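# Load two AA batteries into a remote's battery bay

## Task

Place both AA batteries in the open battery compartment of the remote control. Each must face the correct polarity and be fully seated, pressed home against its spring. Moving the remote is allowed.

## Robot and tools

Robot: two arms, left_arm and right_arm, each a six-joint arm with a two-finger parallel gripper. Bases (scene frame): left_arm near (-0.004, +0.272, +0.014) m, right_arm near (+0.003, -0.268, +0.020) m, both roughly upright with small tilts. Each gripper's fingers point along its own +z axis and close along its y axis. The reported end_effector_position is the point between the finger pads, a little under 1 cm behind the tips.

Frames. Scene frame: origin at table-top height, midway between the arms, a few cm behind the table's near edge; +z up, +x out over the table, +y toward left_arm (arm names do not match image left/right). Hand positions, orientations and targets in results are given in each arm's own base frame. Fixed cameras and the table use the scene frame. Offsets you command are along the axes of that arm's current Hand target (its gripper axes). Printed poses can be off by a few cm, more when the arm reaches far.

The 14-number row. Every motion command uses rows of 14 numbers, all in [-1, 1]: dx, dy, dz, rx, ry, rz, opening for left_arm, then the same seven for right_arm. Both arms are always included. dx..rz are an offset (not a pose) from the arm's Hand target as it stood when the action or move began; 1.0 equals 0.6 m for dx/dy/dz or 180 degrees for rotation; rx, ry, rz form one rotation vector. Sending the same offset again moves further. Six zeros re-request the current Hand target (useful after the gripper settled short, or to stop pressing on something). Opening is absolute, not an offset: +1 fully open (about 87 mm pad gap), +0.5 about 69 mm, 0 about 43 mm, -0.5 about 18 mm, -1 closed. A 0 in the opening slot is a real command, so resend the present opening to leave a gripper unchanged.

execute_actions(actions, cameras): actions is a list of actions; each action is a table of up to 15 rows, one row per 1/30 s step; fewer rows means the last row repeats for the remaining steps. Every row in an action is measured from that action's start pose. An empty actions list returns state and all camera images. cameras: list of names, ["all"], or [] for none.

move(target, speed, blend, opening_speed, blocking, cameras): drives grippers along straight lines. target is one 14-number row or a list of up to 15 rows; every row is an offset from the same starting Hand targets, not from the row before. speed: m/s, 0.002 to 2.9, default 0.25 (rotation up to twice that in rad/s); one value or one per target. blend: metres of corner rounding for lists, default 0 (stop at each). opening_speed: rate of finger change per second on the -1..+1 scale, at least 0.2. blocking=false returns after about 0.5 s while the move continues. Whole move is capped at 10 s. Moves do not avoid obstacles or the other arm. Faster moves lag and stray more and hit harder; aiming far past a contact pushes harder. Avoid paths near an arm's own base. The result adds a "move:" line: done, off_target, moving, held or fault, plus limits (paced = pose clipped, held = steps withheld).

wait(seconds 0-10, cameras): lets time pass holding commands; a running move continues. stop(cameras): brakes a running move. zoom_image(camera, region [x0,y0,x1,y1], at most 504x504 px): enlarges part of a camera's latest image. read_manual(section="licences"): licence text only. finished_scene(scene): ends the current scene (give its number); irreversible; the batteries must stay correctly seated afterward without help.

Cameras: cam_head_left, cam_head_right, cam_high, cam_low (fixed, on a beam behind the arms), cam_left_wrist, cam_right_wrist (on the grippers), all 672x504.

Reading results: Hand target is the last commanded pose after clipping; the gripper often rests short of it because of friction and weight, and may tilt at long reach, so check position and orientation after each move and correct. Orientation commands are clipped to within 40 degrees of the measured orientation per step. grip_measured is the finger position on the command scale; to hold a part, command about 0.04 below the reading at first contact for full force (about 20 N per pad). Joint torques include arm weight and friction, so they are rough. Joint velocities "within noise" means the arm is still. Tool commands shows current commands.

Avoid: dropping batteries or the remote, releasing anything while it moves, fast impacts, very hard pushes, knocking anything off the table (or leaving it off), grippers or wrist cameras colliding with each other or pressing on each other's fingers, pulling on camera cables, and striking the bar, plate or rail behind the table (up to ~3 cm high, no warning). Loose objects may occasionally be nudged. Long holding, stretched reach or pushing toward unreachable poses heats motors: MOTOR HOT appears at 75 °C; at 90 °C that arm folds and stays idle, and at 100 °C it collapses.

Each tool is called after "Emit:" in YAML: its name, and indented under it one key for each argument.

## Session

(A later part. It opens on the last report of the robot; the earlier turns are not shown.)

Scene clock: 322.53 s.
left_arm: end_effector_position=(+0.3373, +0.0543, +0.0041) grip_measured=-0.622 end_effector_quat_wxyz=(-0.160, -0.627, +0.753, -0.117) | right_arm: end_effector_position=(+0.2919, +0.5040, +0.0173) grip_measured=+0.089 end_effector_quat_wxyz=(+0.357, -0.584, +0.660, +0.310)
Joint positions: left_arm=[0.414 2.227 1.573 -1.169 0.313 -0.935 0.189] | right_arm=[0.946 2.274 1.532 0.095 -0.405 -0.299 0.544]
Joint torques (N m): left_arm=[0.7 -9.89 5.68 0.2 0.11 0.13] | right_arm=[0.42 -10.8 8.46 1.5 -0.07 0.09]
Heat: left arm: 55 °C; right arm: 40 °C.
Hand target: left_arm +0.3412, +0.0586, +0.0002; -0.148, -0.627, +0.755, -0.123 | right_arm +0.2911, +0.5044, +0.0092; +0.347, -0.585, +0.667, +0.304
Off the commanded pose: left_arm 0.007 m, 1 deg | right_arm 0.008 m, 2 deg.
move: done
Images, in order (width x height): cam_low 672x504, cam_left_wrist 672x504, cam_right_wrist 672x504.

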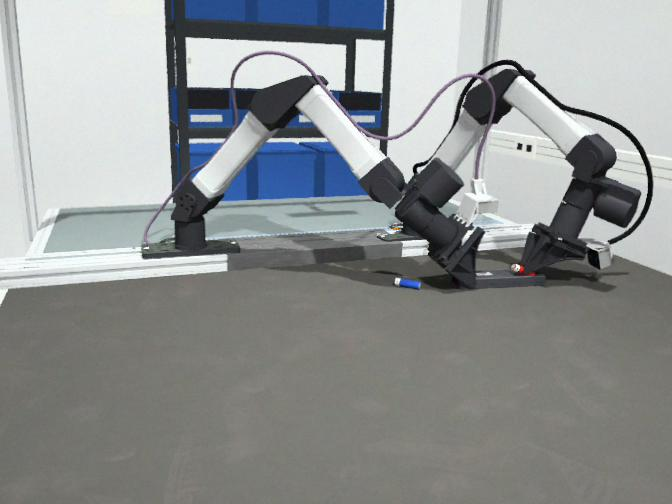

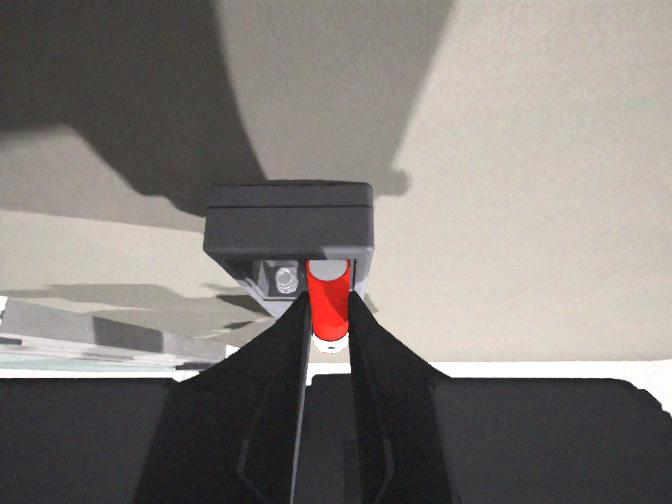

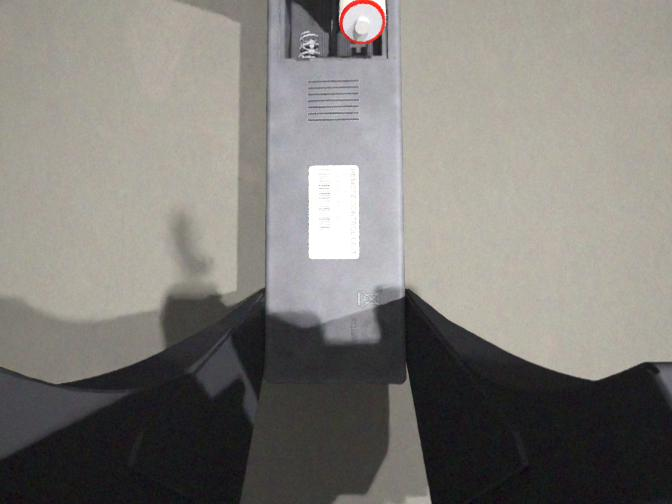

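Emit:
move:
  target: [-0.021,0.0,-0.008,0,0,0,-0.75,0,0,0,0,0,0,0.0]
  cameras: ["cam_left_wrist","cam_right_wrist","cam_low"]
  speed: 0.05

Emit:
zoom_image:
  camera: "cam_left_wrist"
  region: [220, 150, 450, 350]

Emit:
zoom_image:
  camera: "cam_low"
  region: [440, 210, 560, 300]

Emit:
zoom_image:
  camera: "cam_right_wrist"
  region: [220, 0, 460, 120]

Scene clock: 330.13 s.
left_arm: end_effector_position=(+0.3352, +0.0567, +0.0011) grip_measured=-0.622 end_effector_quat_wxyz=(-0.170, -0.625, +0.751, -0.127) | right_arm: end_effector_position=(+0.2919, +0.5040, +0.0173) grip_measured=+0.089 end_effector_quat_wxyz=(+0.357, -0.584, +0.660, +0.310)
Joint positions: left_arm=[0.43 2.248 1.581 -1.178 0.332 -0.911 0.189] | right_arm=[0.946 2.274 1.532 0.095 -0.405 -0.299 0.544]
Joint torques (N m): left_arm=[1.44 -9.33 9.76 0.02 -0.15 0.19] | right_arm=[0.43 -10.8 8.46 1.5 -0.07 0.09]
Heat: left arm: 55 °C; right arm: 40 °C.
Hand target: left_arm +0.3437, +0.0717, -0.0001; -0.148, -0.627, +0.755, -0.123 | right_arm +0.2911, +0.5044, +0.0092; +0.347, -0.585, +0.667, +0.304
Off the commanded pose: left_arm 0.017 m, 3 deg | right_arm 0.008 m, 2 deg.
move: off_target (left_arm)
Images, in order (width x height): cam_low 672x504, cam_left_wrist 672x504, cam_right_wrist 672x504.

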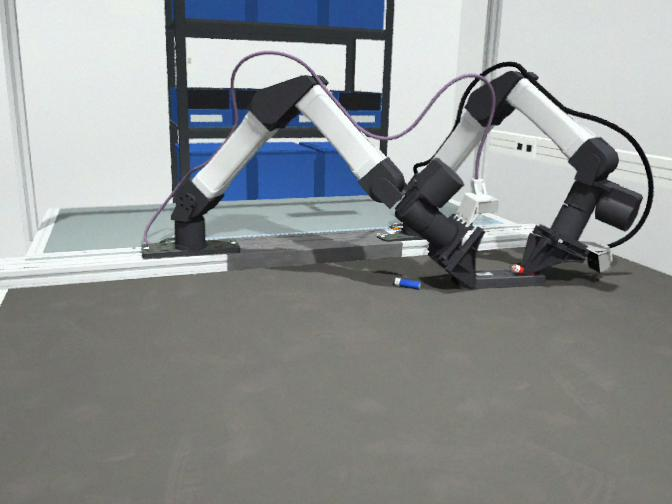

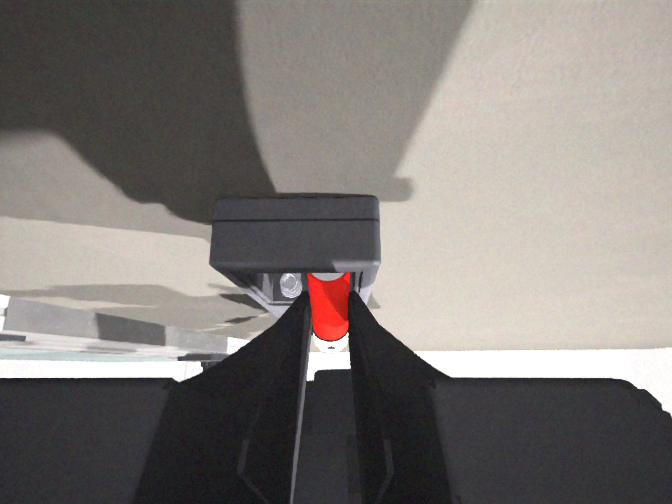

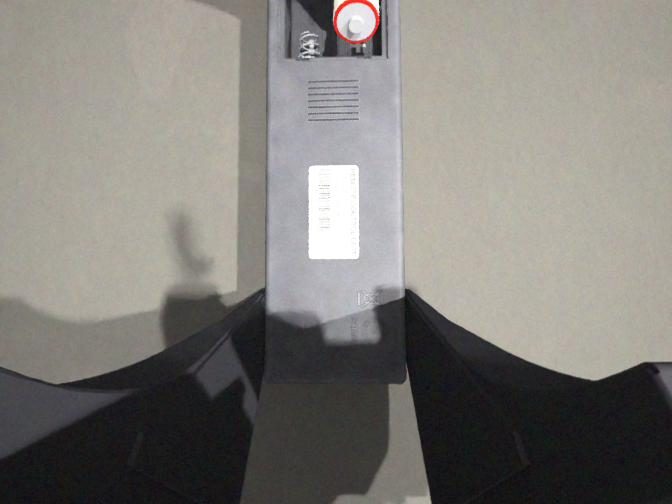

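Scaled by 2.191 from the camera's 672x504 image, which has a finer 960x720 frame.

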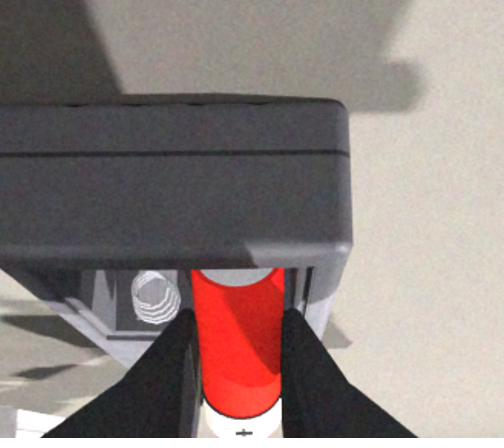

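Scaled by 4.200 from the camera's 672x504 image, which has a finer 960x720 frame.

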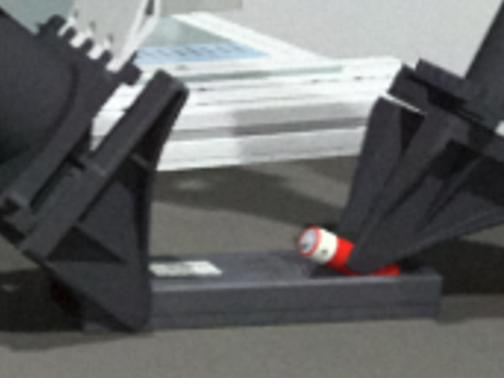

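Scaled by 2.100 from the camera's 672x504 image, which has a finer 960x720 frame.

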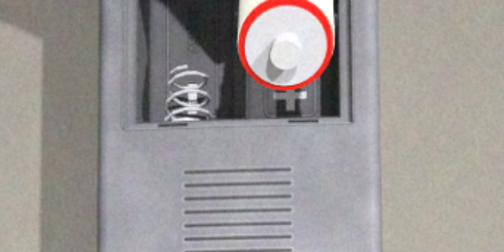

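Emit:
move:
  target: [-0.016,0.0,-0.008,0,-0.01,0,-0.75,0,0,0,0,0,0,0.0]
  cameras: ["cam_left_wrist","cam_right_wrist","cam_low"]
  speed: 0.05

Emit:
zoom_image:
  camera: "cam_left_wrist"
  region: [220, 150, 450, 350]

Emit:
zoom_image:
  camera: "cam_low"
  region: [440, 210, 560, 300]

Emit:
zoom_image:
  camera: "cam_right_wrist"
  region: [220, 0, 460, 120]

Scene clock: 336.27 s.
left_arm: end_effector_position=(+0.3348, +0.0609, +0.0047) grip_measured=-0.622 end_effector_quat_wxyz=(-0.170, -0.626, +0.751, -0.125) | right_arm: end_effector_position=(+0.2924, +0.5041, +0.0175) grip_measured=+0.089 end_effector_quat_wxyz=(+0.358, -0.584, +0.660, +0.308)
Joint positions: left_arm=[0.439 2.248 1.597 -1.198 0.326 -0.905 0.189] | right_arm=[0.947 2.274 1.533 0.095 -0.402 -0.299 0.544]
Joint torques (N m): left_arm=[1.74 -9.17 10.43 0.18 -0.34 0.21] | right_arm=[0.39 -10.81 8.38 1.5 -0.1 0.09]
Heat: left arm: 54 °C; right arm: 40 °C.
Hand target: left_arm +0.3458, +0.0823, +0.0007; -0.136, -0.629, +0.757, -0.113 | right_arm +0.2911, +0.5043, +0.0091; +0.347, -0.585, +0.668, +0.304
Off the commanded pose: left_arm 0.024 m, 4 deg | right_arm 0.008 m, 2 deg.
move: off_target (left_arm)
Images, in order (width x height): cam_low 672x504, cam_left_wrist 672x504, cam_right_wrist 672x504.

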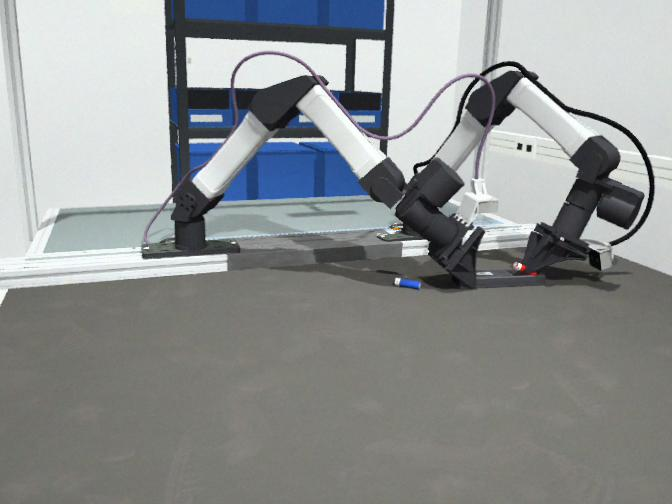

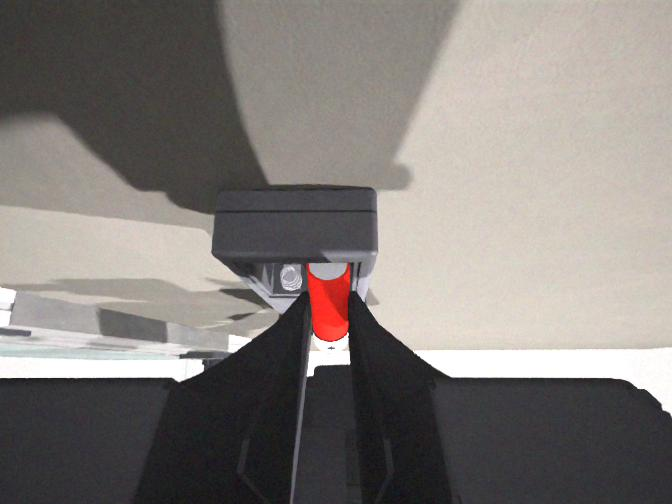

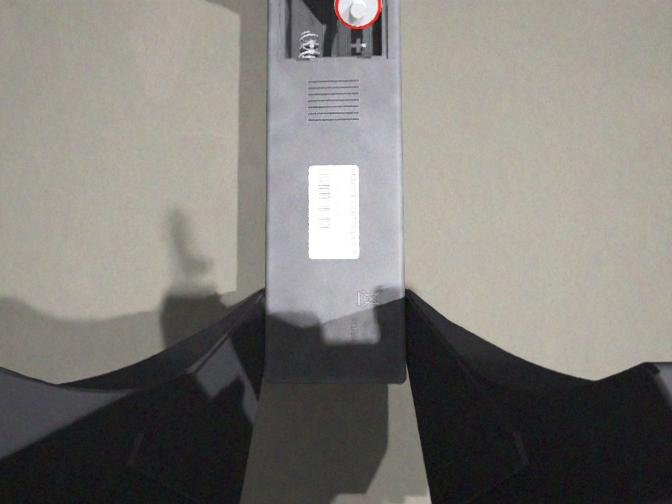

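Scaled by 2.191 from the camera's 672x504 image, which has a finer 960x720 frame.

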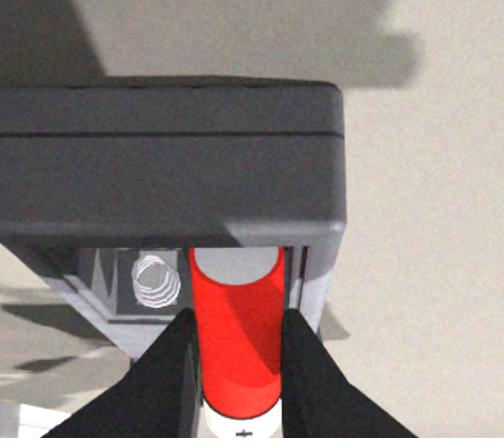

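Scaled by 4.200 from the camera's 672x504 image, which has a finer 960x720 frame.

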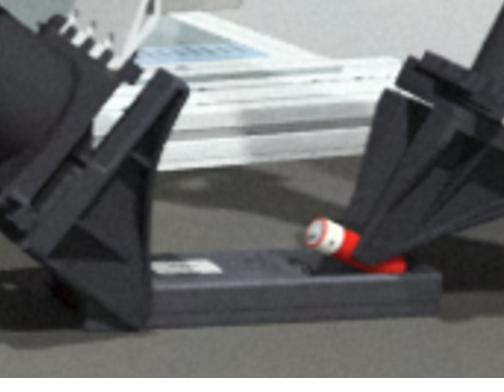

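Scaled by 2.100 from the camera's 672x504 image, which has a finer 960x720 frame.

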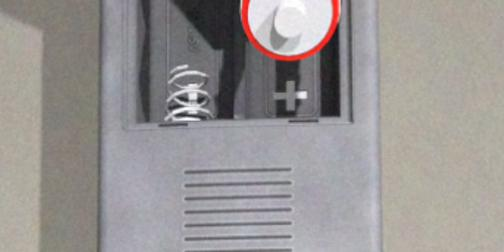

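Emit:
move:
  target: [0.004,0.0,0.010,0,-0.075,0,-0.75,0,0,0,0,0,0,0.0]
  cameras: ["cam_left_wrist","cam_right_wrist","cam_low"]
  speed: 0.05

Emit:
zoom_image:
  camera: "cam_left_wrist"
  region: [220, 150, 450, 350]

Emit:
zoom_image:
  camera: "cam_low"
  region: [440, 210, 560, 300]

Emit:
zoom_image:
  camera: "cam_right_wrist"
  region: [220, 0, 460, 120]

Scene clock: 347.23 s.
left_arm: end_effector_position=(+0.3326, +0.0594, +0.0004) grip_measured=-0.622 end_effector_quat_wxyz=(-0.105, -0.634, +0.763, -0.061) | right_arm: end_effector_position=(+0.2915, +0.5046, +0.0175) grip_measured=+0.089 end_effector_quat_wxyz=(+0.357, -0.584, +0.660, +0.309)
Joint positions: left_arm=[0.374 2.14 1.482 -1.077 0.182 -0.998 0.189] | right_arm=[0.948 2.274 1.533 0.095 -0.402 -0.298 0.544]
Joint torques (N m): left_arm=[-0.06 -11.89 5.26 0.94 -0.72 -0.05] | right_arm=[0.27 -10.81 8.39 1.5 -0.1 0.07]
Heat: left arm: 54 °C; right arm: 40 °C.
Hand target: left_arm +0.3449, +0.0780, -0.0040; -0.046, -0.638, +0.768, -0.039 | right_arm +0.2910, +0.5043, +0.0091; +0.347, -0.585, +0.667, +0.304
Off the commanded pose: left_arm 0.023 m, 7 deg | right_arm 0.008 m, 2 deg.
move: off_target (left_arm)
Images, in order (width x height): cam_low 672x504, cam_left_wrist 672x504, cam_right_wrist 672x504.

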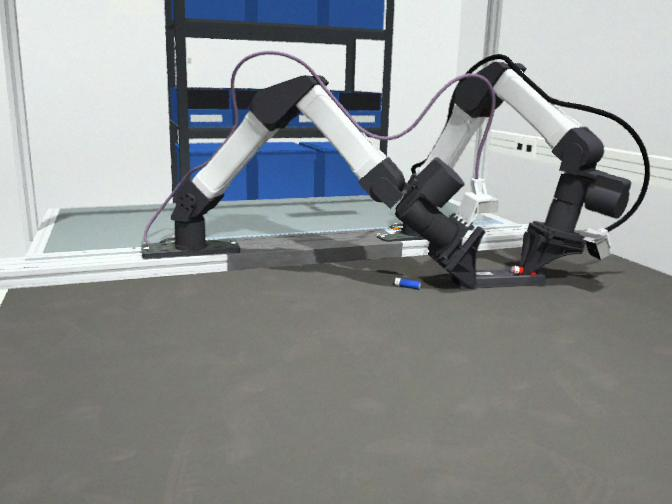

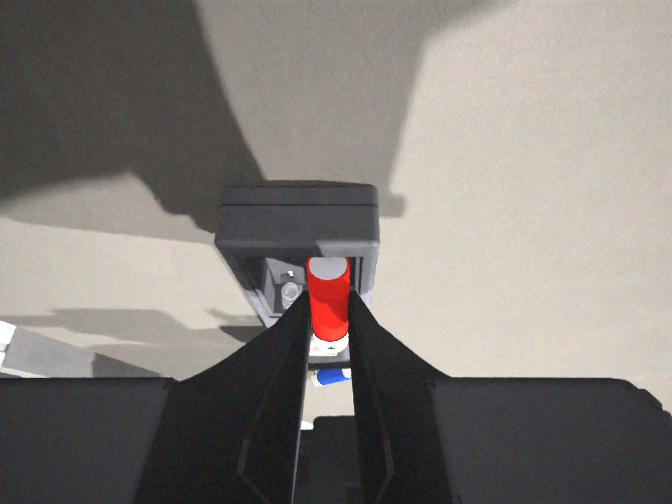

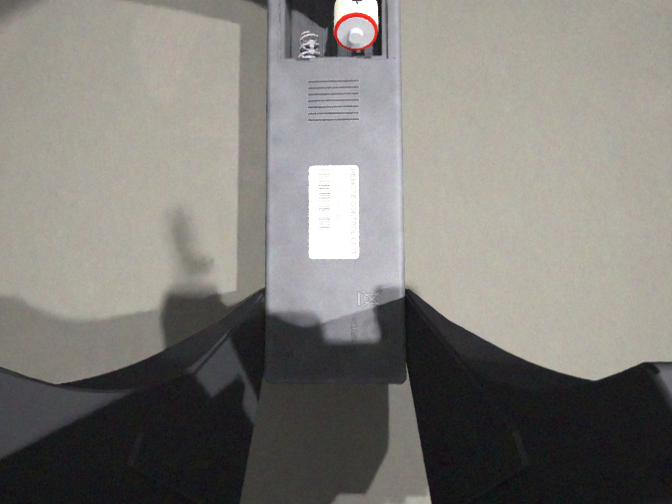

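Scaled by 2.191 from the camera's 672x504 image, which has a finer 960x720 frame.

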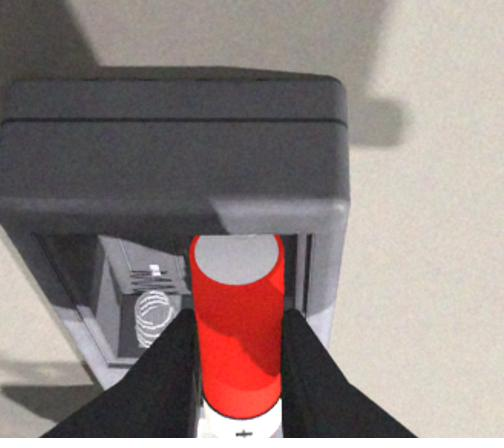

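Scaled by 4.200 from the camera's 672x504 image, which has a finer 960x720 frame.

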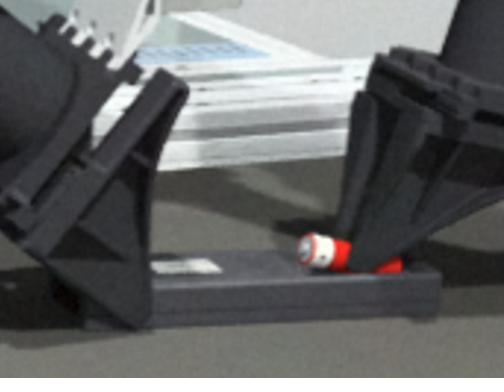

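Scaled by 2.100 from the camera's 672x504 image, which has a finer 960x720 frame.

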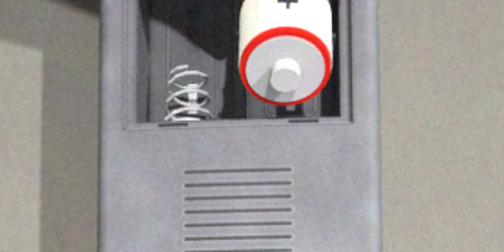

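Emit:
move:
  target: [-0.013,-0.003,-0.002,0,-0.025,0,-0.75,0,0,0,0,0,0,0.0]
  cameras: ["cam_left_wrist","cam_right_wrist","cam_low"]
  speed: 0.05

Emit:
zoom_image:
  camera: "cam_left_wrist"
  region: [220, 150, 450, 350]

Emit:
zoom_image:
  camera: "cam_low"
  region: [440, 210, 560, 300]

Emit:
zoom_image:
  camera: "cam_right_wrist"
  region: [220, 0, 460, 120]

Scene clock: 353.63 s.
left_arm: end_effector_position=(+0.3328, +0.0596, +0.0004) grip_measured=-0.622 end_effector_quat_wxyz=(-0.089, -0.634, +0.767, -0.042) | right_arm: end_effector_position=(+0.2915, +0.5046, +0.0175) grip_measured=+0.089 end_effector_quat_wxyz=(+0.357, -0.584, +0.660, +0.309)
Joint positions: left_arm=[0.354 2.119 1.467 -1.06 0.139 -1.017 0.189] | right_arm=[0.948 2.274 1.533 0.095 -0.402 -0.298 0.544]
Joint torques (N m): left_arm=[0.49 -12.01 5.5 1.1 -0.94 -0.03] | right_arm=[0.27 -10.81 8.38 1.5 -0.1 0.08]
Heat: left arm: 53 °C; right arm: 40 °C.
Hand target: left_arm +0.3482, +0.0855, -0.0038; -0.016, -0.639, +0.769, -0.014 | right_arm +0.2910, +0.5043, +0.0091; +0.347, -0.585, +0.667, +0.304
Off the commanded pose: left_arm 0.030 m, 9 deg | right_arm 0.008 m, 2 deg.
move: off_target (left_arm)
Images, in order (width x height): cam_low 672x504, cam_left_wrist 672x504, cam_right_wrist 672x504.

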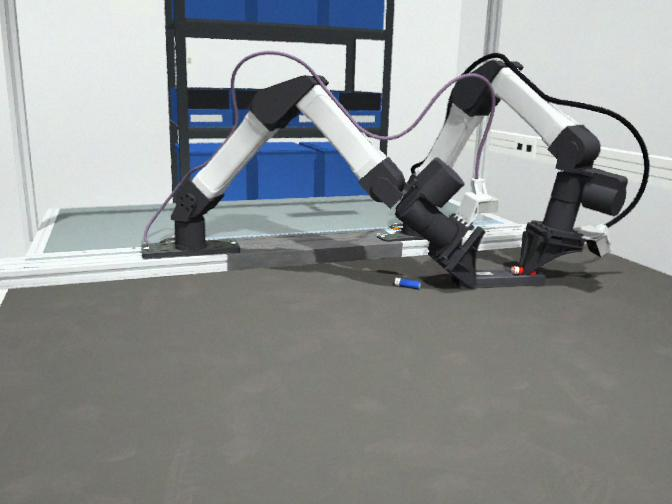

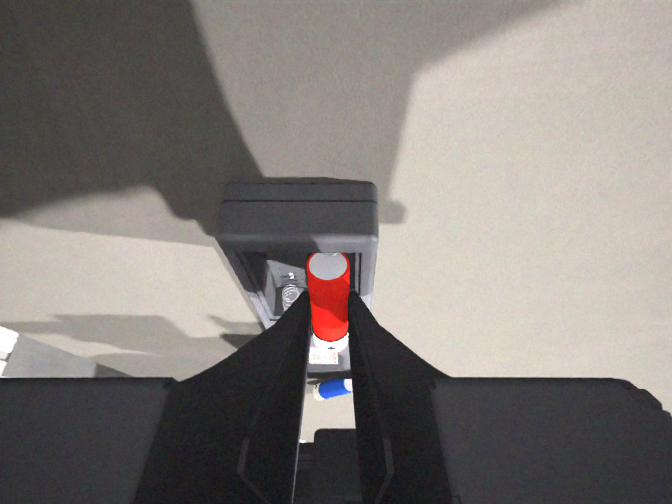

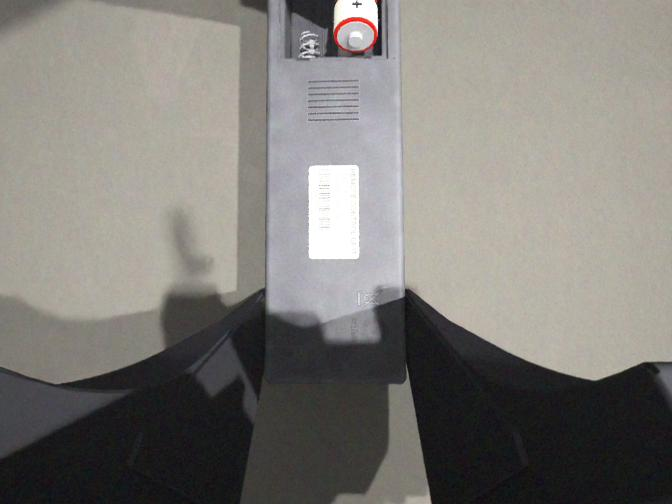

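Scaled by 2.191 from the camera's 672x504 image, which has a finer 960x720 frame.

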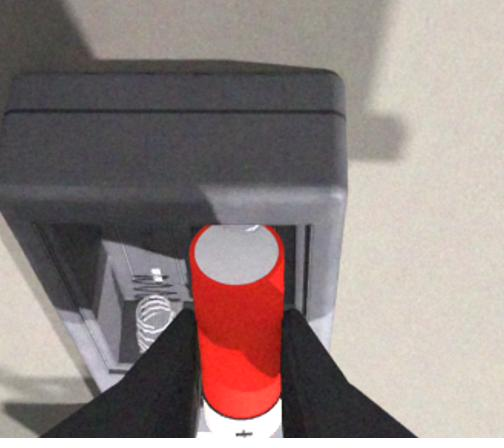

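Scaled by 4.200 from the camera's 672x504 image, which has a finer 960x720 frame.

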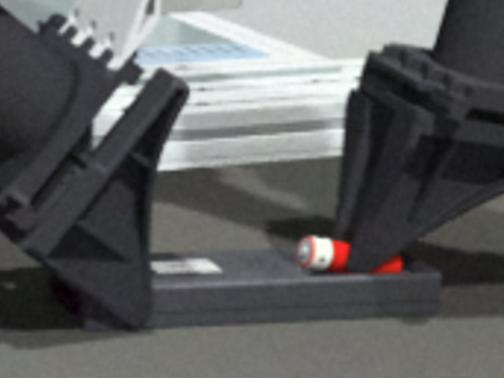

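Scaled by 2.100 from the camera's 672x504 image, which has a finer 960x720 frame.

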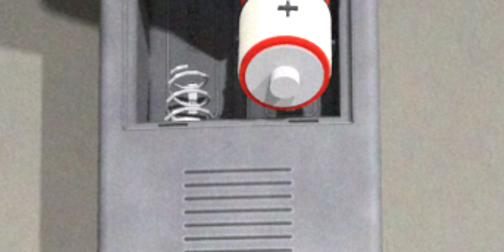

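Emit:
move:
  target: [-0.003,0.018,-0.010,0,0,0,-0.75,0,0,0,0,0,0,0.0]
  cameras: ["cam_left_wrist","cam_right_wrist","cam_low"]
  speed: 0.05

Emit:
zoom_image:
  camera: "cam_left_wrist"
  region: [220, 150, 450, 350]

Emit:
zoom_image:
  camera: "cam_low"
  region: [440, 210, 560, 300]

Emit:
zoom_image:
  camera: "cam_right_wrist"
  region: [220, 0, 460, 120]

Scene clock: 359.80 s.
left_arm: end_effector_position=(+0.3295, +0.0610, +0.0006) grip_measured=-0.622 end_effector_quat_wxyz=(-0.077, -0.634, +0.769, -0.039) | right_arm: end_effector_position=(+0.2896, +0.5057, +0.0175) grip_measured=+0.089 end_effector_quat_wxyz=(+0.357, -0.585, +0.659, +0.310)
Joint positions: left_arm=[0.354 2.089 1.429 -1.031 0.124 -1.018 0.189] | right_arm=[0.952 2.274 1.533 0.095 -0.402 -0.298 0.544]
Joint torques (N m): left_arm=[1.78 -12.48 5.57 0.82 -0.87 0.12] | right_arm=[-0.12 -10.81 8.38 1.5 -0.1 0.08]
Heat: left arm: 54 °C; right arm: 40 °C.
Hand target: left_arm +0.3380, +0.0895, +0.0021; -0.016, -0.639, +0.769, -0.014 | right_arm +0.2912, +0.5042, +0.0091; +0.347, -0.585, +0.668, +0.304
Off the commanded pose: left_arm 0.030 m, 8 deg | right_arm 0.009 m, 2 deg.
move: off_target (left_arm)
Images, in order (width x height): cam_low 672x504, cam_left_wrist 672x504, cam_right_wrist 672x504.

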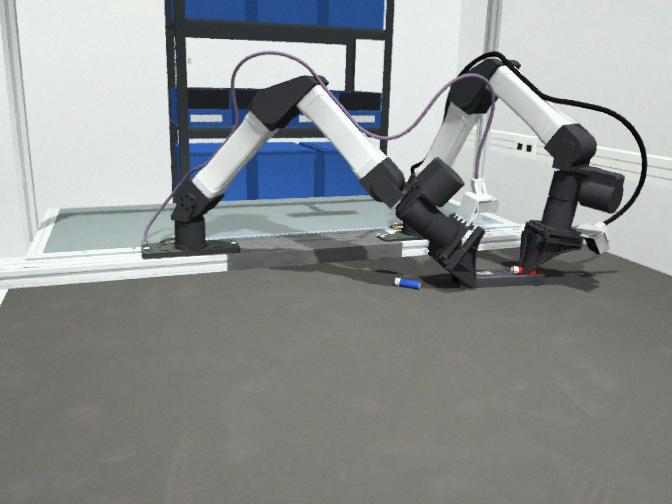

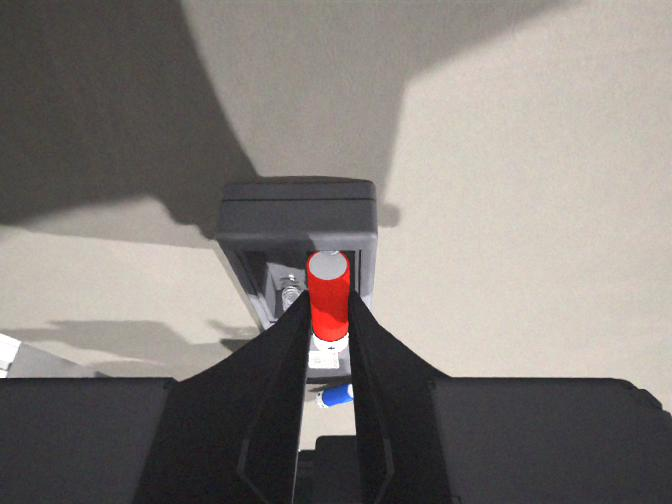

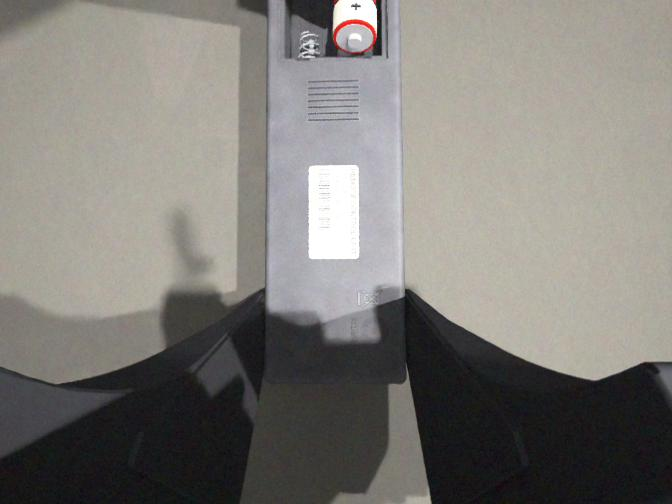

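Scaled by 2.191 from the camera's 672x504 image, which has a finer 960x720 frame.

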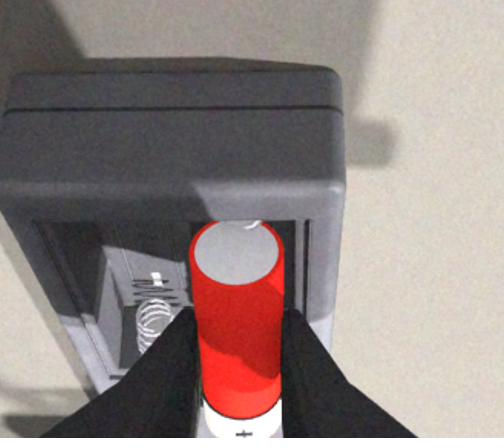

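Scaled by 4.200 from the camera's 672x504 image, which has a finer 960x720 frame.

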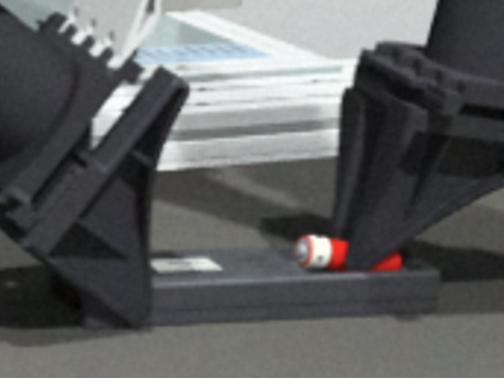

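Scaled by 2.100 from the camera's 672x504 image, which has a finer 960x720 frame.

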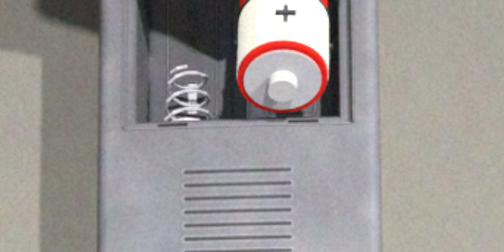

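Emit:
move:
  target: [-0.022,0.004,-0.002,0,0,0,-0.75,0.008,0,-0.011,0,0,0,0.0]
  cameras: ["cam_left_wrist","cam_right_wrist","cam_low"]
  speed: 0.05

Emit:
zoom_image:
  camera: "cam_left_wrist"
  region: [220, 150, 450, 350]

Emit:
zoom_image:
  camera: "cam_low"
  region: [440, 210, 560, 300]

Emit:
zoom_image:
  camera: "cam_right_wrist"
  region: [220, 0, 460, 120]

Scene clock: 366.83 s.
left_arm: end_effector_position=(+0.3264, +0.0668, +0.0011) grip_measured=-0.622 end_effector_quat_wxyz=(-0.078, -0.631, +0.771, -0.042) | right_arm: end_effector_position=(+0.2883, +0.5073, +0.0181) grip_measured=+0.089 end_effector_quat_wxyz=(+0.359, -0.586, +0.655, +0.314)
Joint positions: left_arm=[0.373 2.089 1.429 -1.035 0.128 -0.991 0.189] | right_arm=[0.953 2.274 1.526 0.112 -0.41 -0.298 0.544]
Joint torques (N m): left_arm=[3.07 -11.38 8.24 0.74 -0.89 0.21] | right_arm=[-0.88 -13.09 5.03 1.48 -0.08 0.02]
Heat: left arm: 54 °C; right arm: 40 °C.
Hand target: left_arm +0.3380, +0.1028, +0.0028; -0.016, -0.639, +0.769, -0.014 | right_arm +0.2900, +0.4963, +0.0090; +0.347, -0.585, +0.667, +0.304
Off the commanded pose: left_arm 0.038 m, 8 deg | right_arm 0.015 m, 2 deg.
move: off_target (left_arm, right_arm)
Images, in order (width x height): cam_low 672x504, cam_left_wrist 672x504, cam_right_wrist 672x504.

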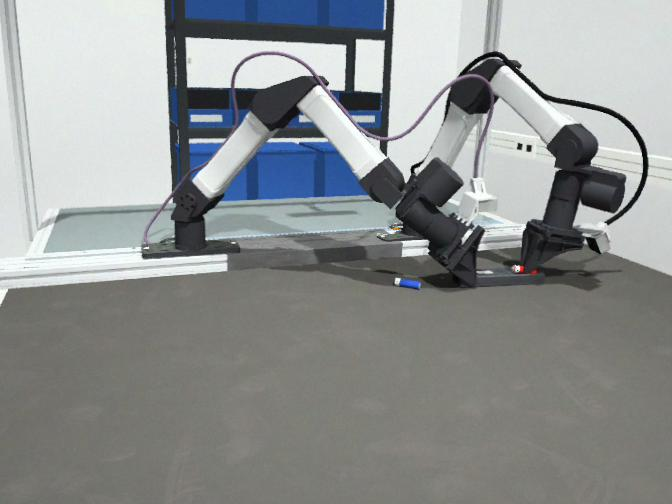

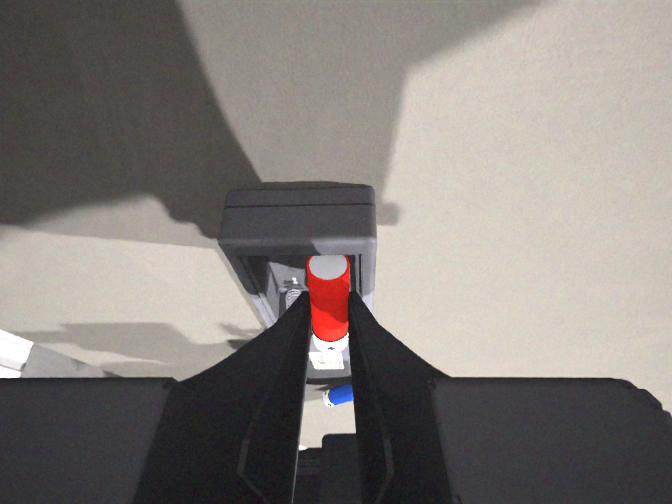

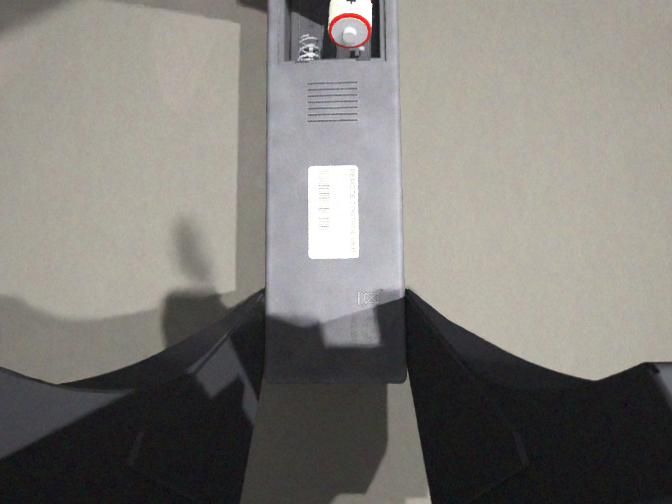

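Scaled by 2.191 from the camera's 672x504 image, which has a finer 960x720 frame.

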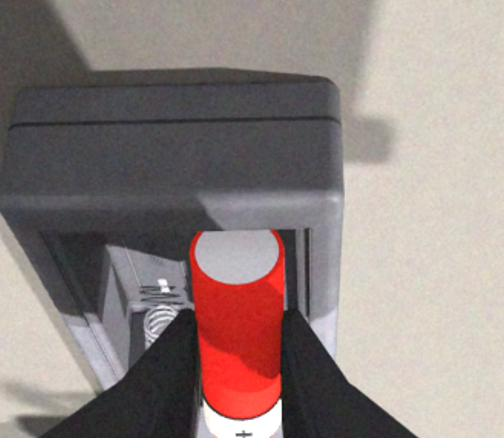

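Scaled by 4.200 from the camera's 672x504 image, which has a finer 960x720 frame.

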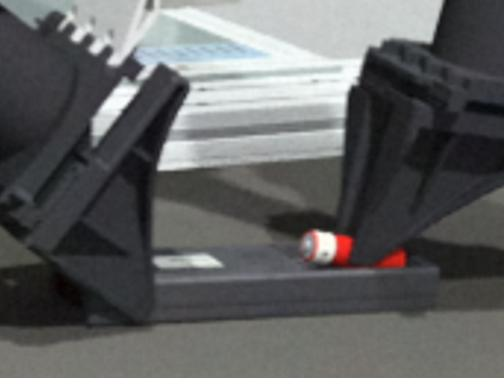

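Scaled by 2.100 from the camera's 672x504 image, which has a finer 960x720 frame.

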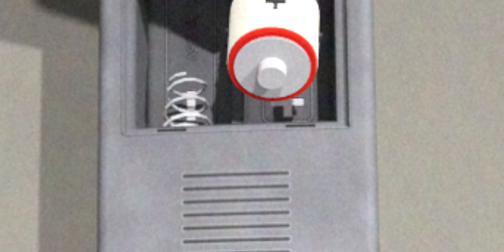

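Emit:
move:
  target: [0.0,-0.004,0.012,0,-0.04,0,-0.75,0,0,0,0,0,0,0.0]
  cameras: ["cam_left_wrist","cam_right_wrist","cam_low"]
  speed: 0.05

Emit:
zoom_image:
  camera: "cam_left_wrist"
  region: [220, 150, 450, 350]

Emit:
zoom_image:
  camera: "cam_low"
  region: [440, 210, 560, 300]

Emit:
zoom_image:
  camera: "cam_right_wrist"
  region: [220, 0, 460, 120]

Scene clock: 374.63 s.
left_arm: end_effector_position=(+0.3222, +0.0674, -0.0030) grip_measured=-0.622 end_effector_quat_wxyz=(-0.055, -0.632, +0.773, -0.010) | right_arm: end_effector_position=(+0.2874, +0.5080, +0.0185) grip_measured=+0.089 end_effector_quat_wxyz=(+0.359, -0.587, +0.653, +0.316)
Joint positions: left_arm=[0.344 2.054 1.378 -0.992 0.056 -1.024 0.189] | right_arm=[0.954 2.274 1.526 0.114 -0.415 -0.298 0.544]
Joint torques (N m): left_arm=[1.13 -12.19 6 1.28 -1.2 0.01] | right_arm=[-0.96 -13.12 5 1.46 -0.04 0.02]
Heat: left arm: 53 °C; right arm: 41 °C.
Hand target: left_arm +0.3403, +0.1022, -0.0045; +0.032, -0.638, +0.769, +0.027 | right_arm +0.2902, +0.4962, +0.0090; +0.347, -0.585, +0.667, +0.304
Off the commanded pose: left_arm 0.039 m, 11 deg | right_arm 0.015 m, 3 deg.
move: off_target (left_arm, right_arm)
Images, in order (width x height): cam_low 672x504, cam_left_wrist 672x504, cam_right_wrist 672x504.

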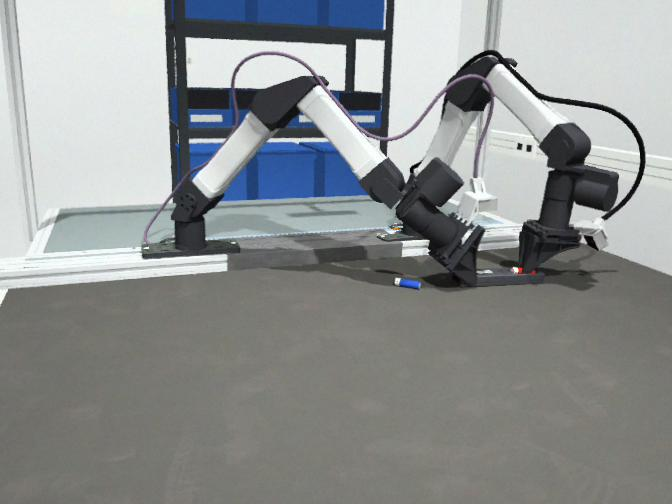

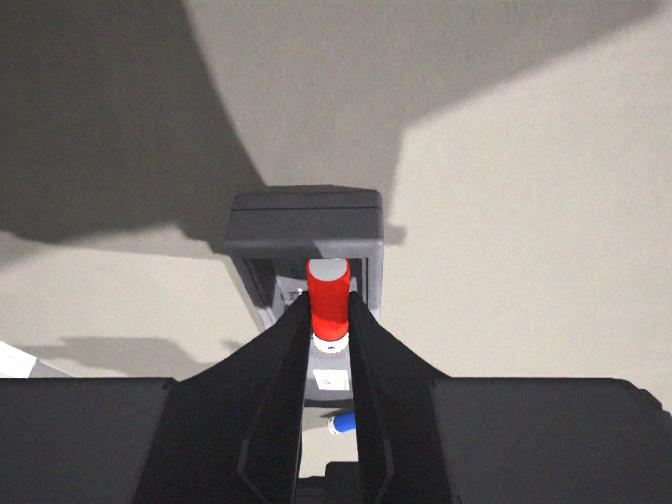

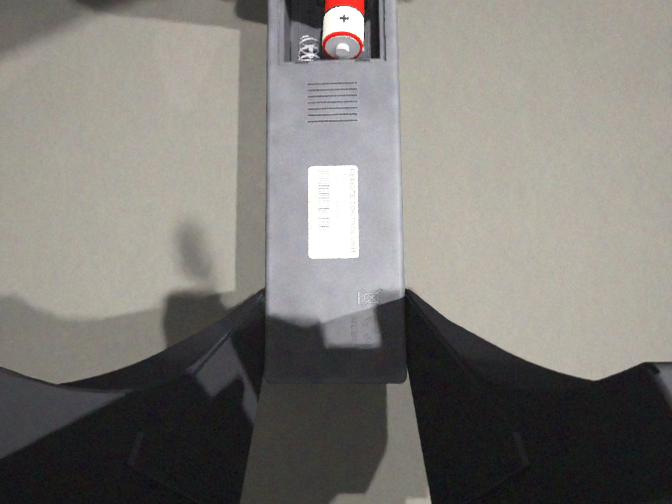

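Scaled by 2.191 from the camera's 672x504 image, which has a finer 960x720 frame.

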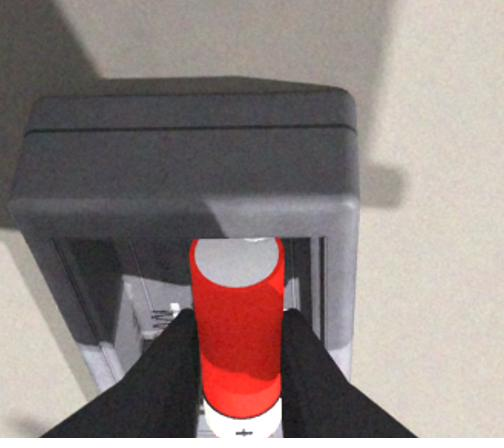

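Scaled by 4.200 from the camera's 672x504 image, which has a finer 960x720 frame.

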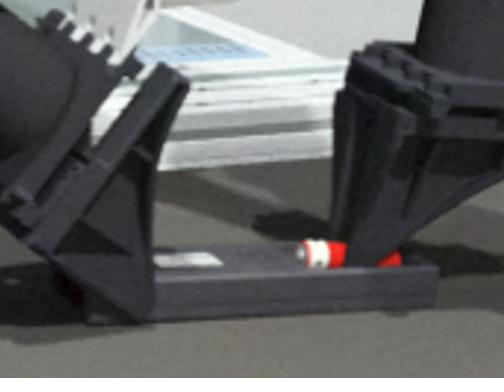

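Scaled by 2.100 from the camera's 672x504 image, which has a finer 960x720 frame.

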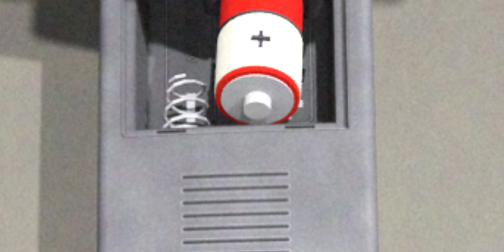

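Emit:
move:
  target:
    - [0.058,0.015,-0.010,0,0,0,-0.75,-0.008,0,0.011,0,0,0,0.0]
    - [0.058,0.015,-0.010,0,0,0,-0.5,-0.008,0,0.011,0,0,0,0.0]
  cameras: ["cam_left_wrist","cam_right_wrist","cam_low"]
  speed: 0.05
  opening_speed: 0.4

Emit:
zoom_image:
  camera: "cam_left_wrist"
  region: [220, 150, 450, 350]

Emit:
zoom_image:
  camera: "cam_low"
  region: [440, 210, 560, 300]

Emit:
zoom_image:
  camera: "cam_right_wrist"
  region: [220, 0, 460, 120]

Scene clock: 385.47 s.
left_arm: end_effector_position=(+0.3196, +0.0661, -0.0060) grip_measured=-0.500 end_effector_quat_wxyz=(+0.010, -0.637, +0.770, +0.025) | right_arm: end_effector_position=(+0.2862, +0.5067, +0.0173) grip_measured=+0.089 end_effector_quat_wxyz=(+0.354, -0.588, +0.656, +0.315)
Joint positions: left_arm=[0.288 1.956 1.251 -0.867 -0.054 -1.094 0.25] | right_arm=[0.954 2.274 1.531 0.097 -0.415 -0.298 0.544]
Joint torques (N m): left_arm=[-0.51 -10.56 5.91 0.59 -0.29 -0.04] | right_arm=[-0.29 -10.81 8.55 1.48 0.02 0.07]
Heat: left arm: 55 °C; right arm: 42 °C.
Hand target: left_arm +0.3249, +0.0693, -0.0014; +0.032, -0.638, +0.769, +0.027 | right_arm +0.2911, +0.5044, +0.0092; +0.347, -0.585, +0.667, +0.304
Off the commanded pose: left_arm 0.008 m, 3 deg | right_arm 0.010 m, 2 deg.
move: off_target (left_arm); target 2's new opening was sent with left_arm's hand 0.008 m and 3 deg from that target
Images, in order (width x height): cam_low 672x504, cam_left_wrist 672x504, cam_right_wrist 672x504.

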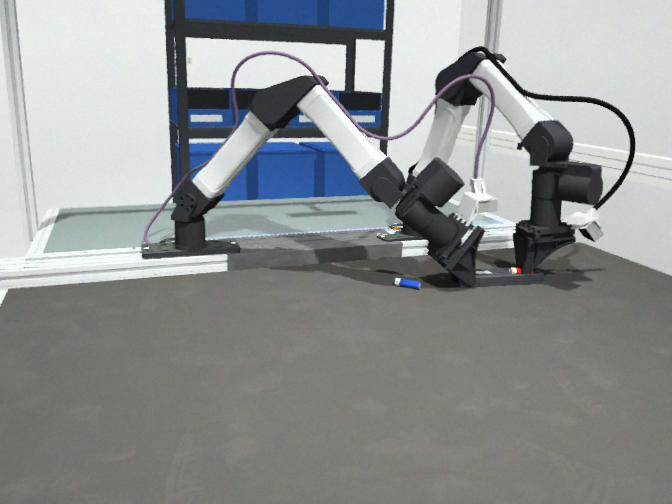

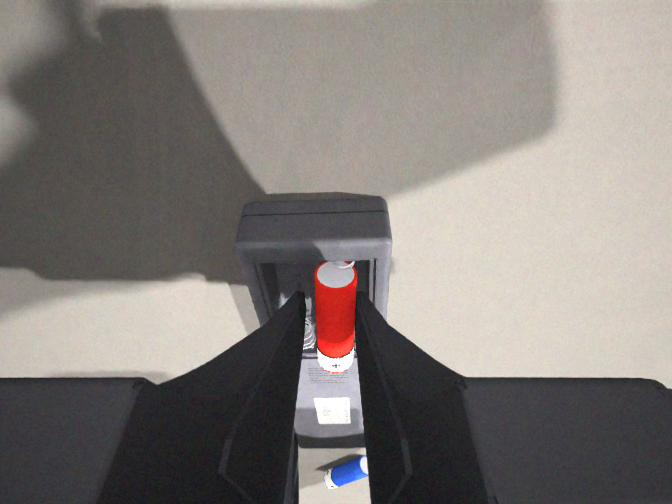

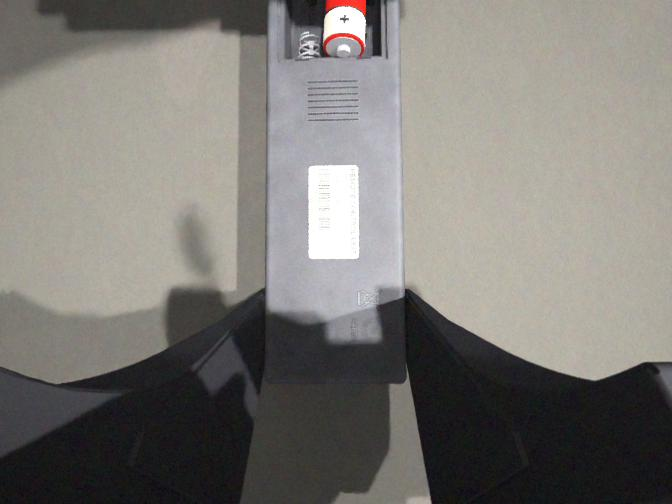

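Scaled by 2.191 from the camera's 672x504 image, which has a finer 960x720 frame.

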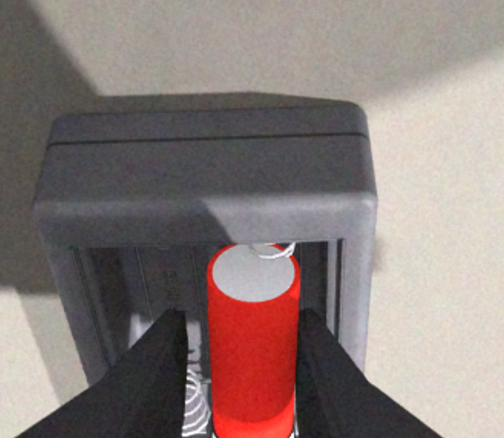

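Scaled by 4.200 from the camera's 672x504 image, which has a finer 960x720 frame.

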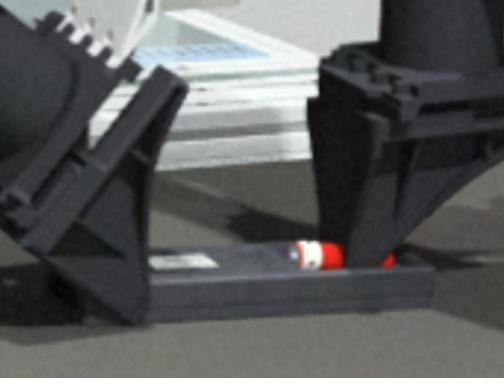

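Scaled by 2.100 from the camera's 672x504 image, which has a finer 960x720 frame.

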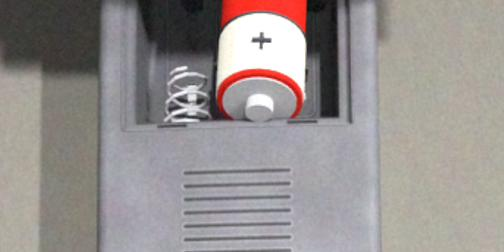

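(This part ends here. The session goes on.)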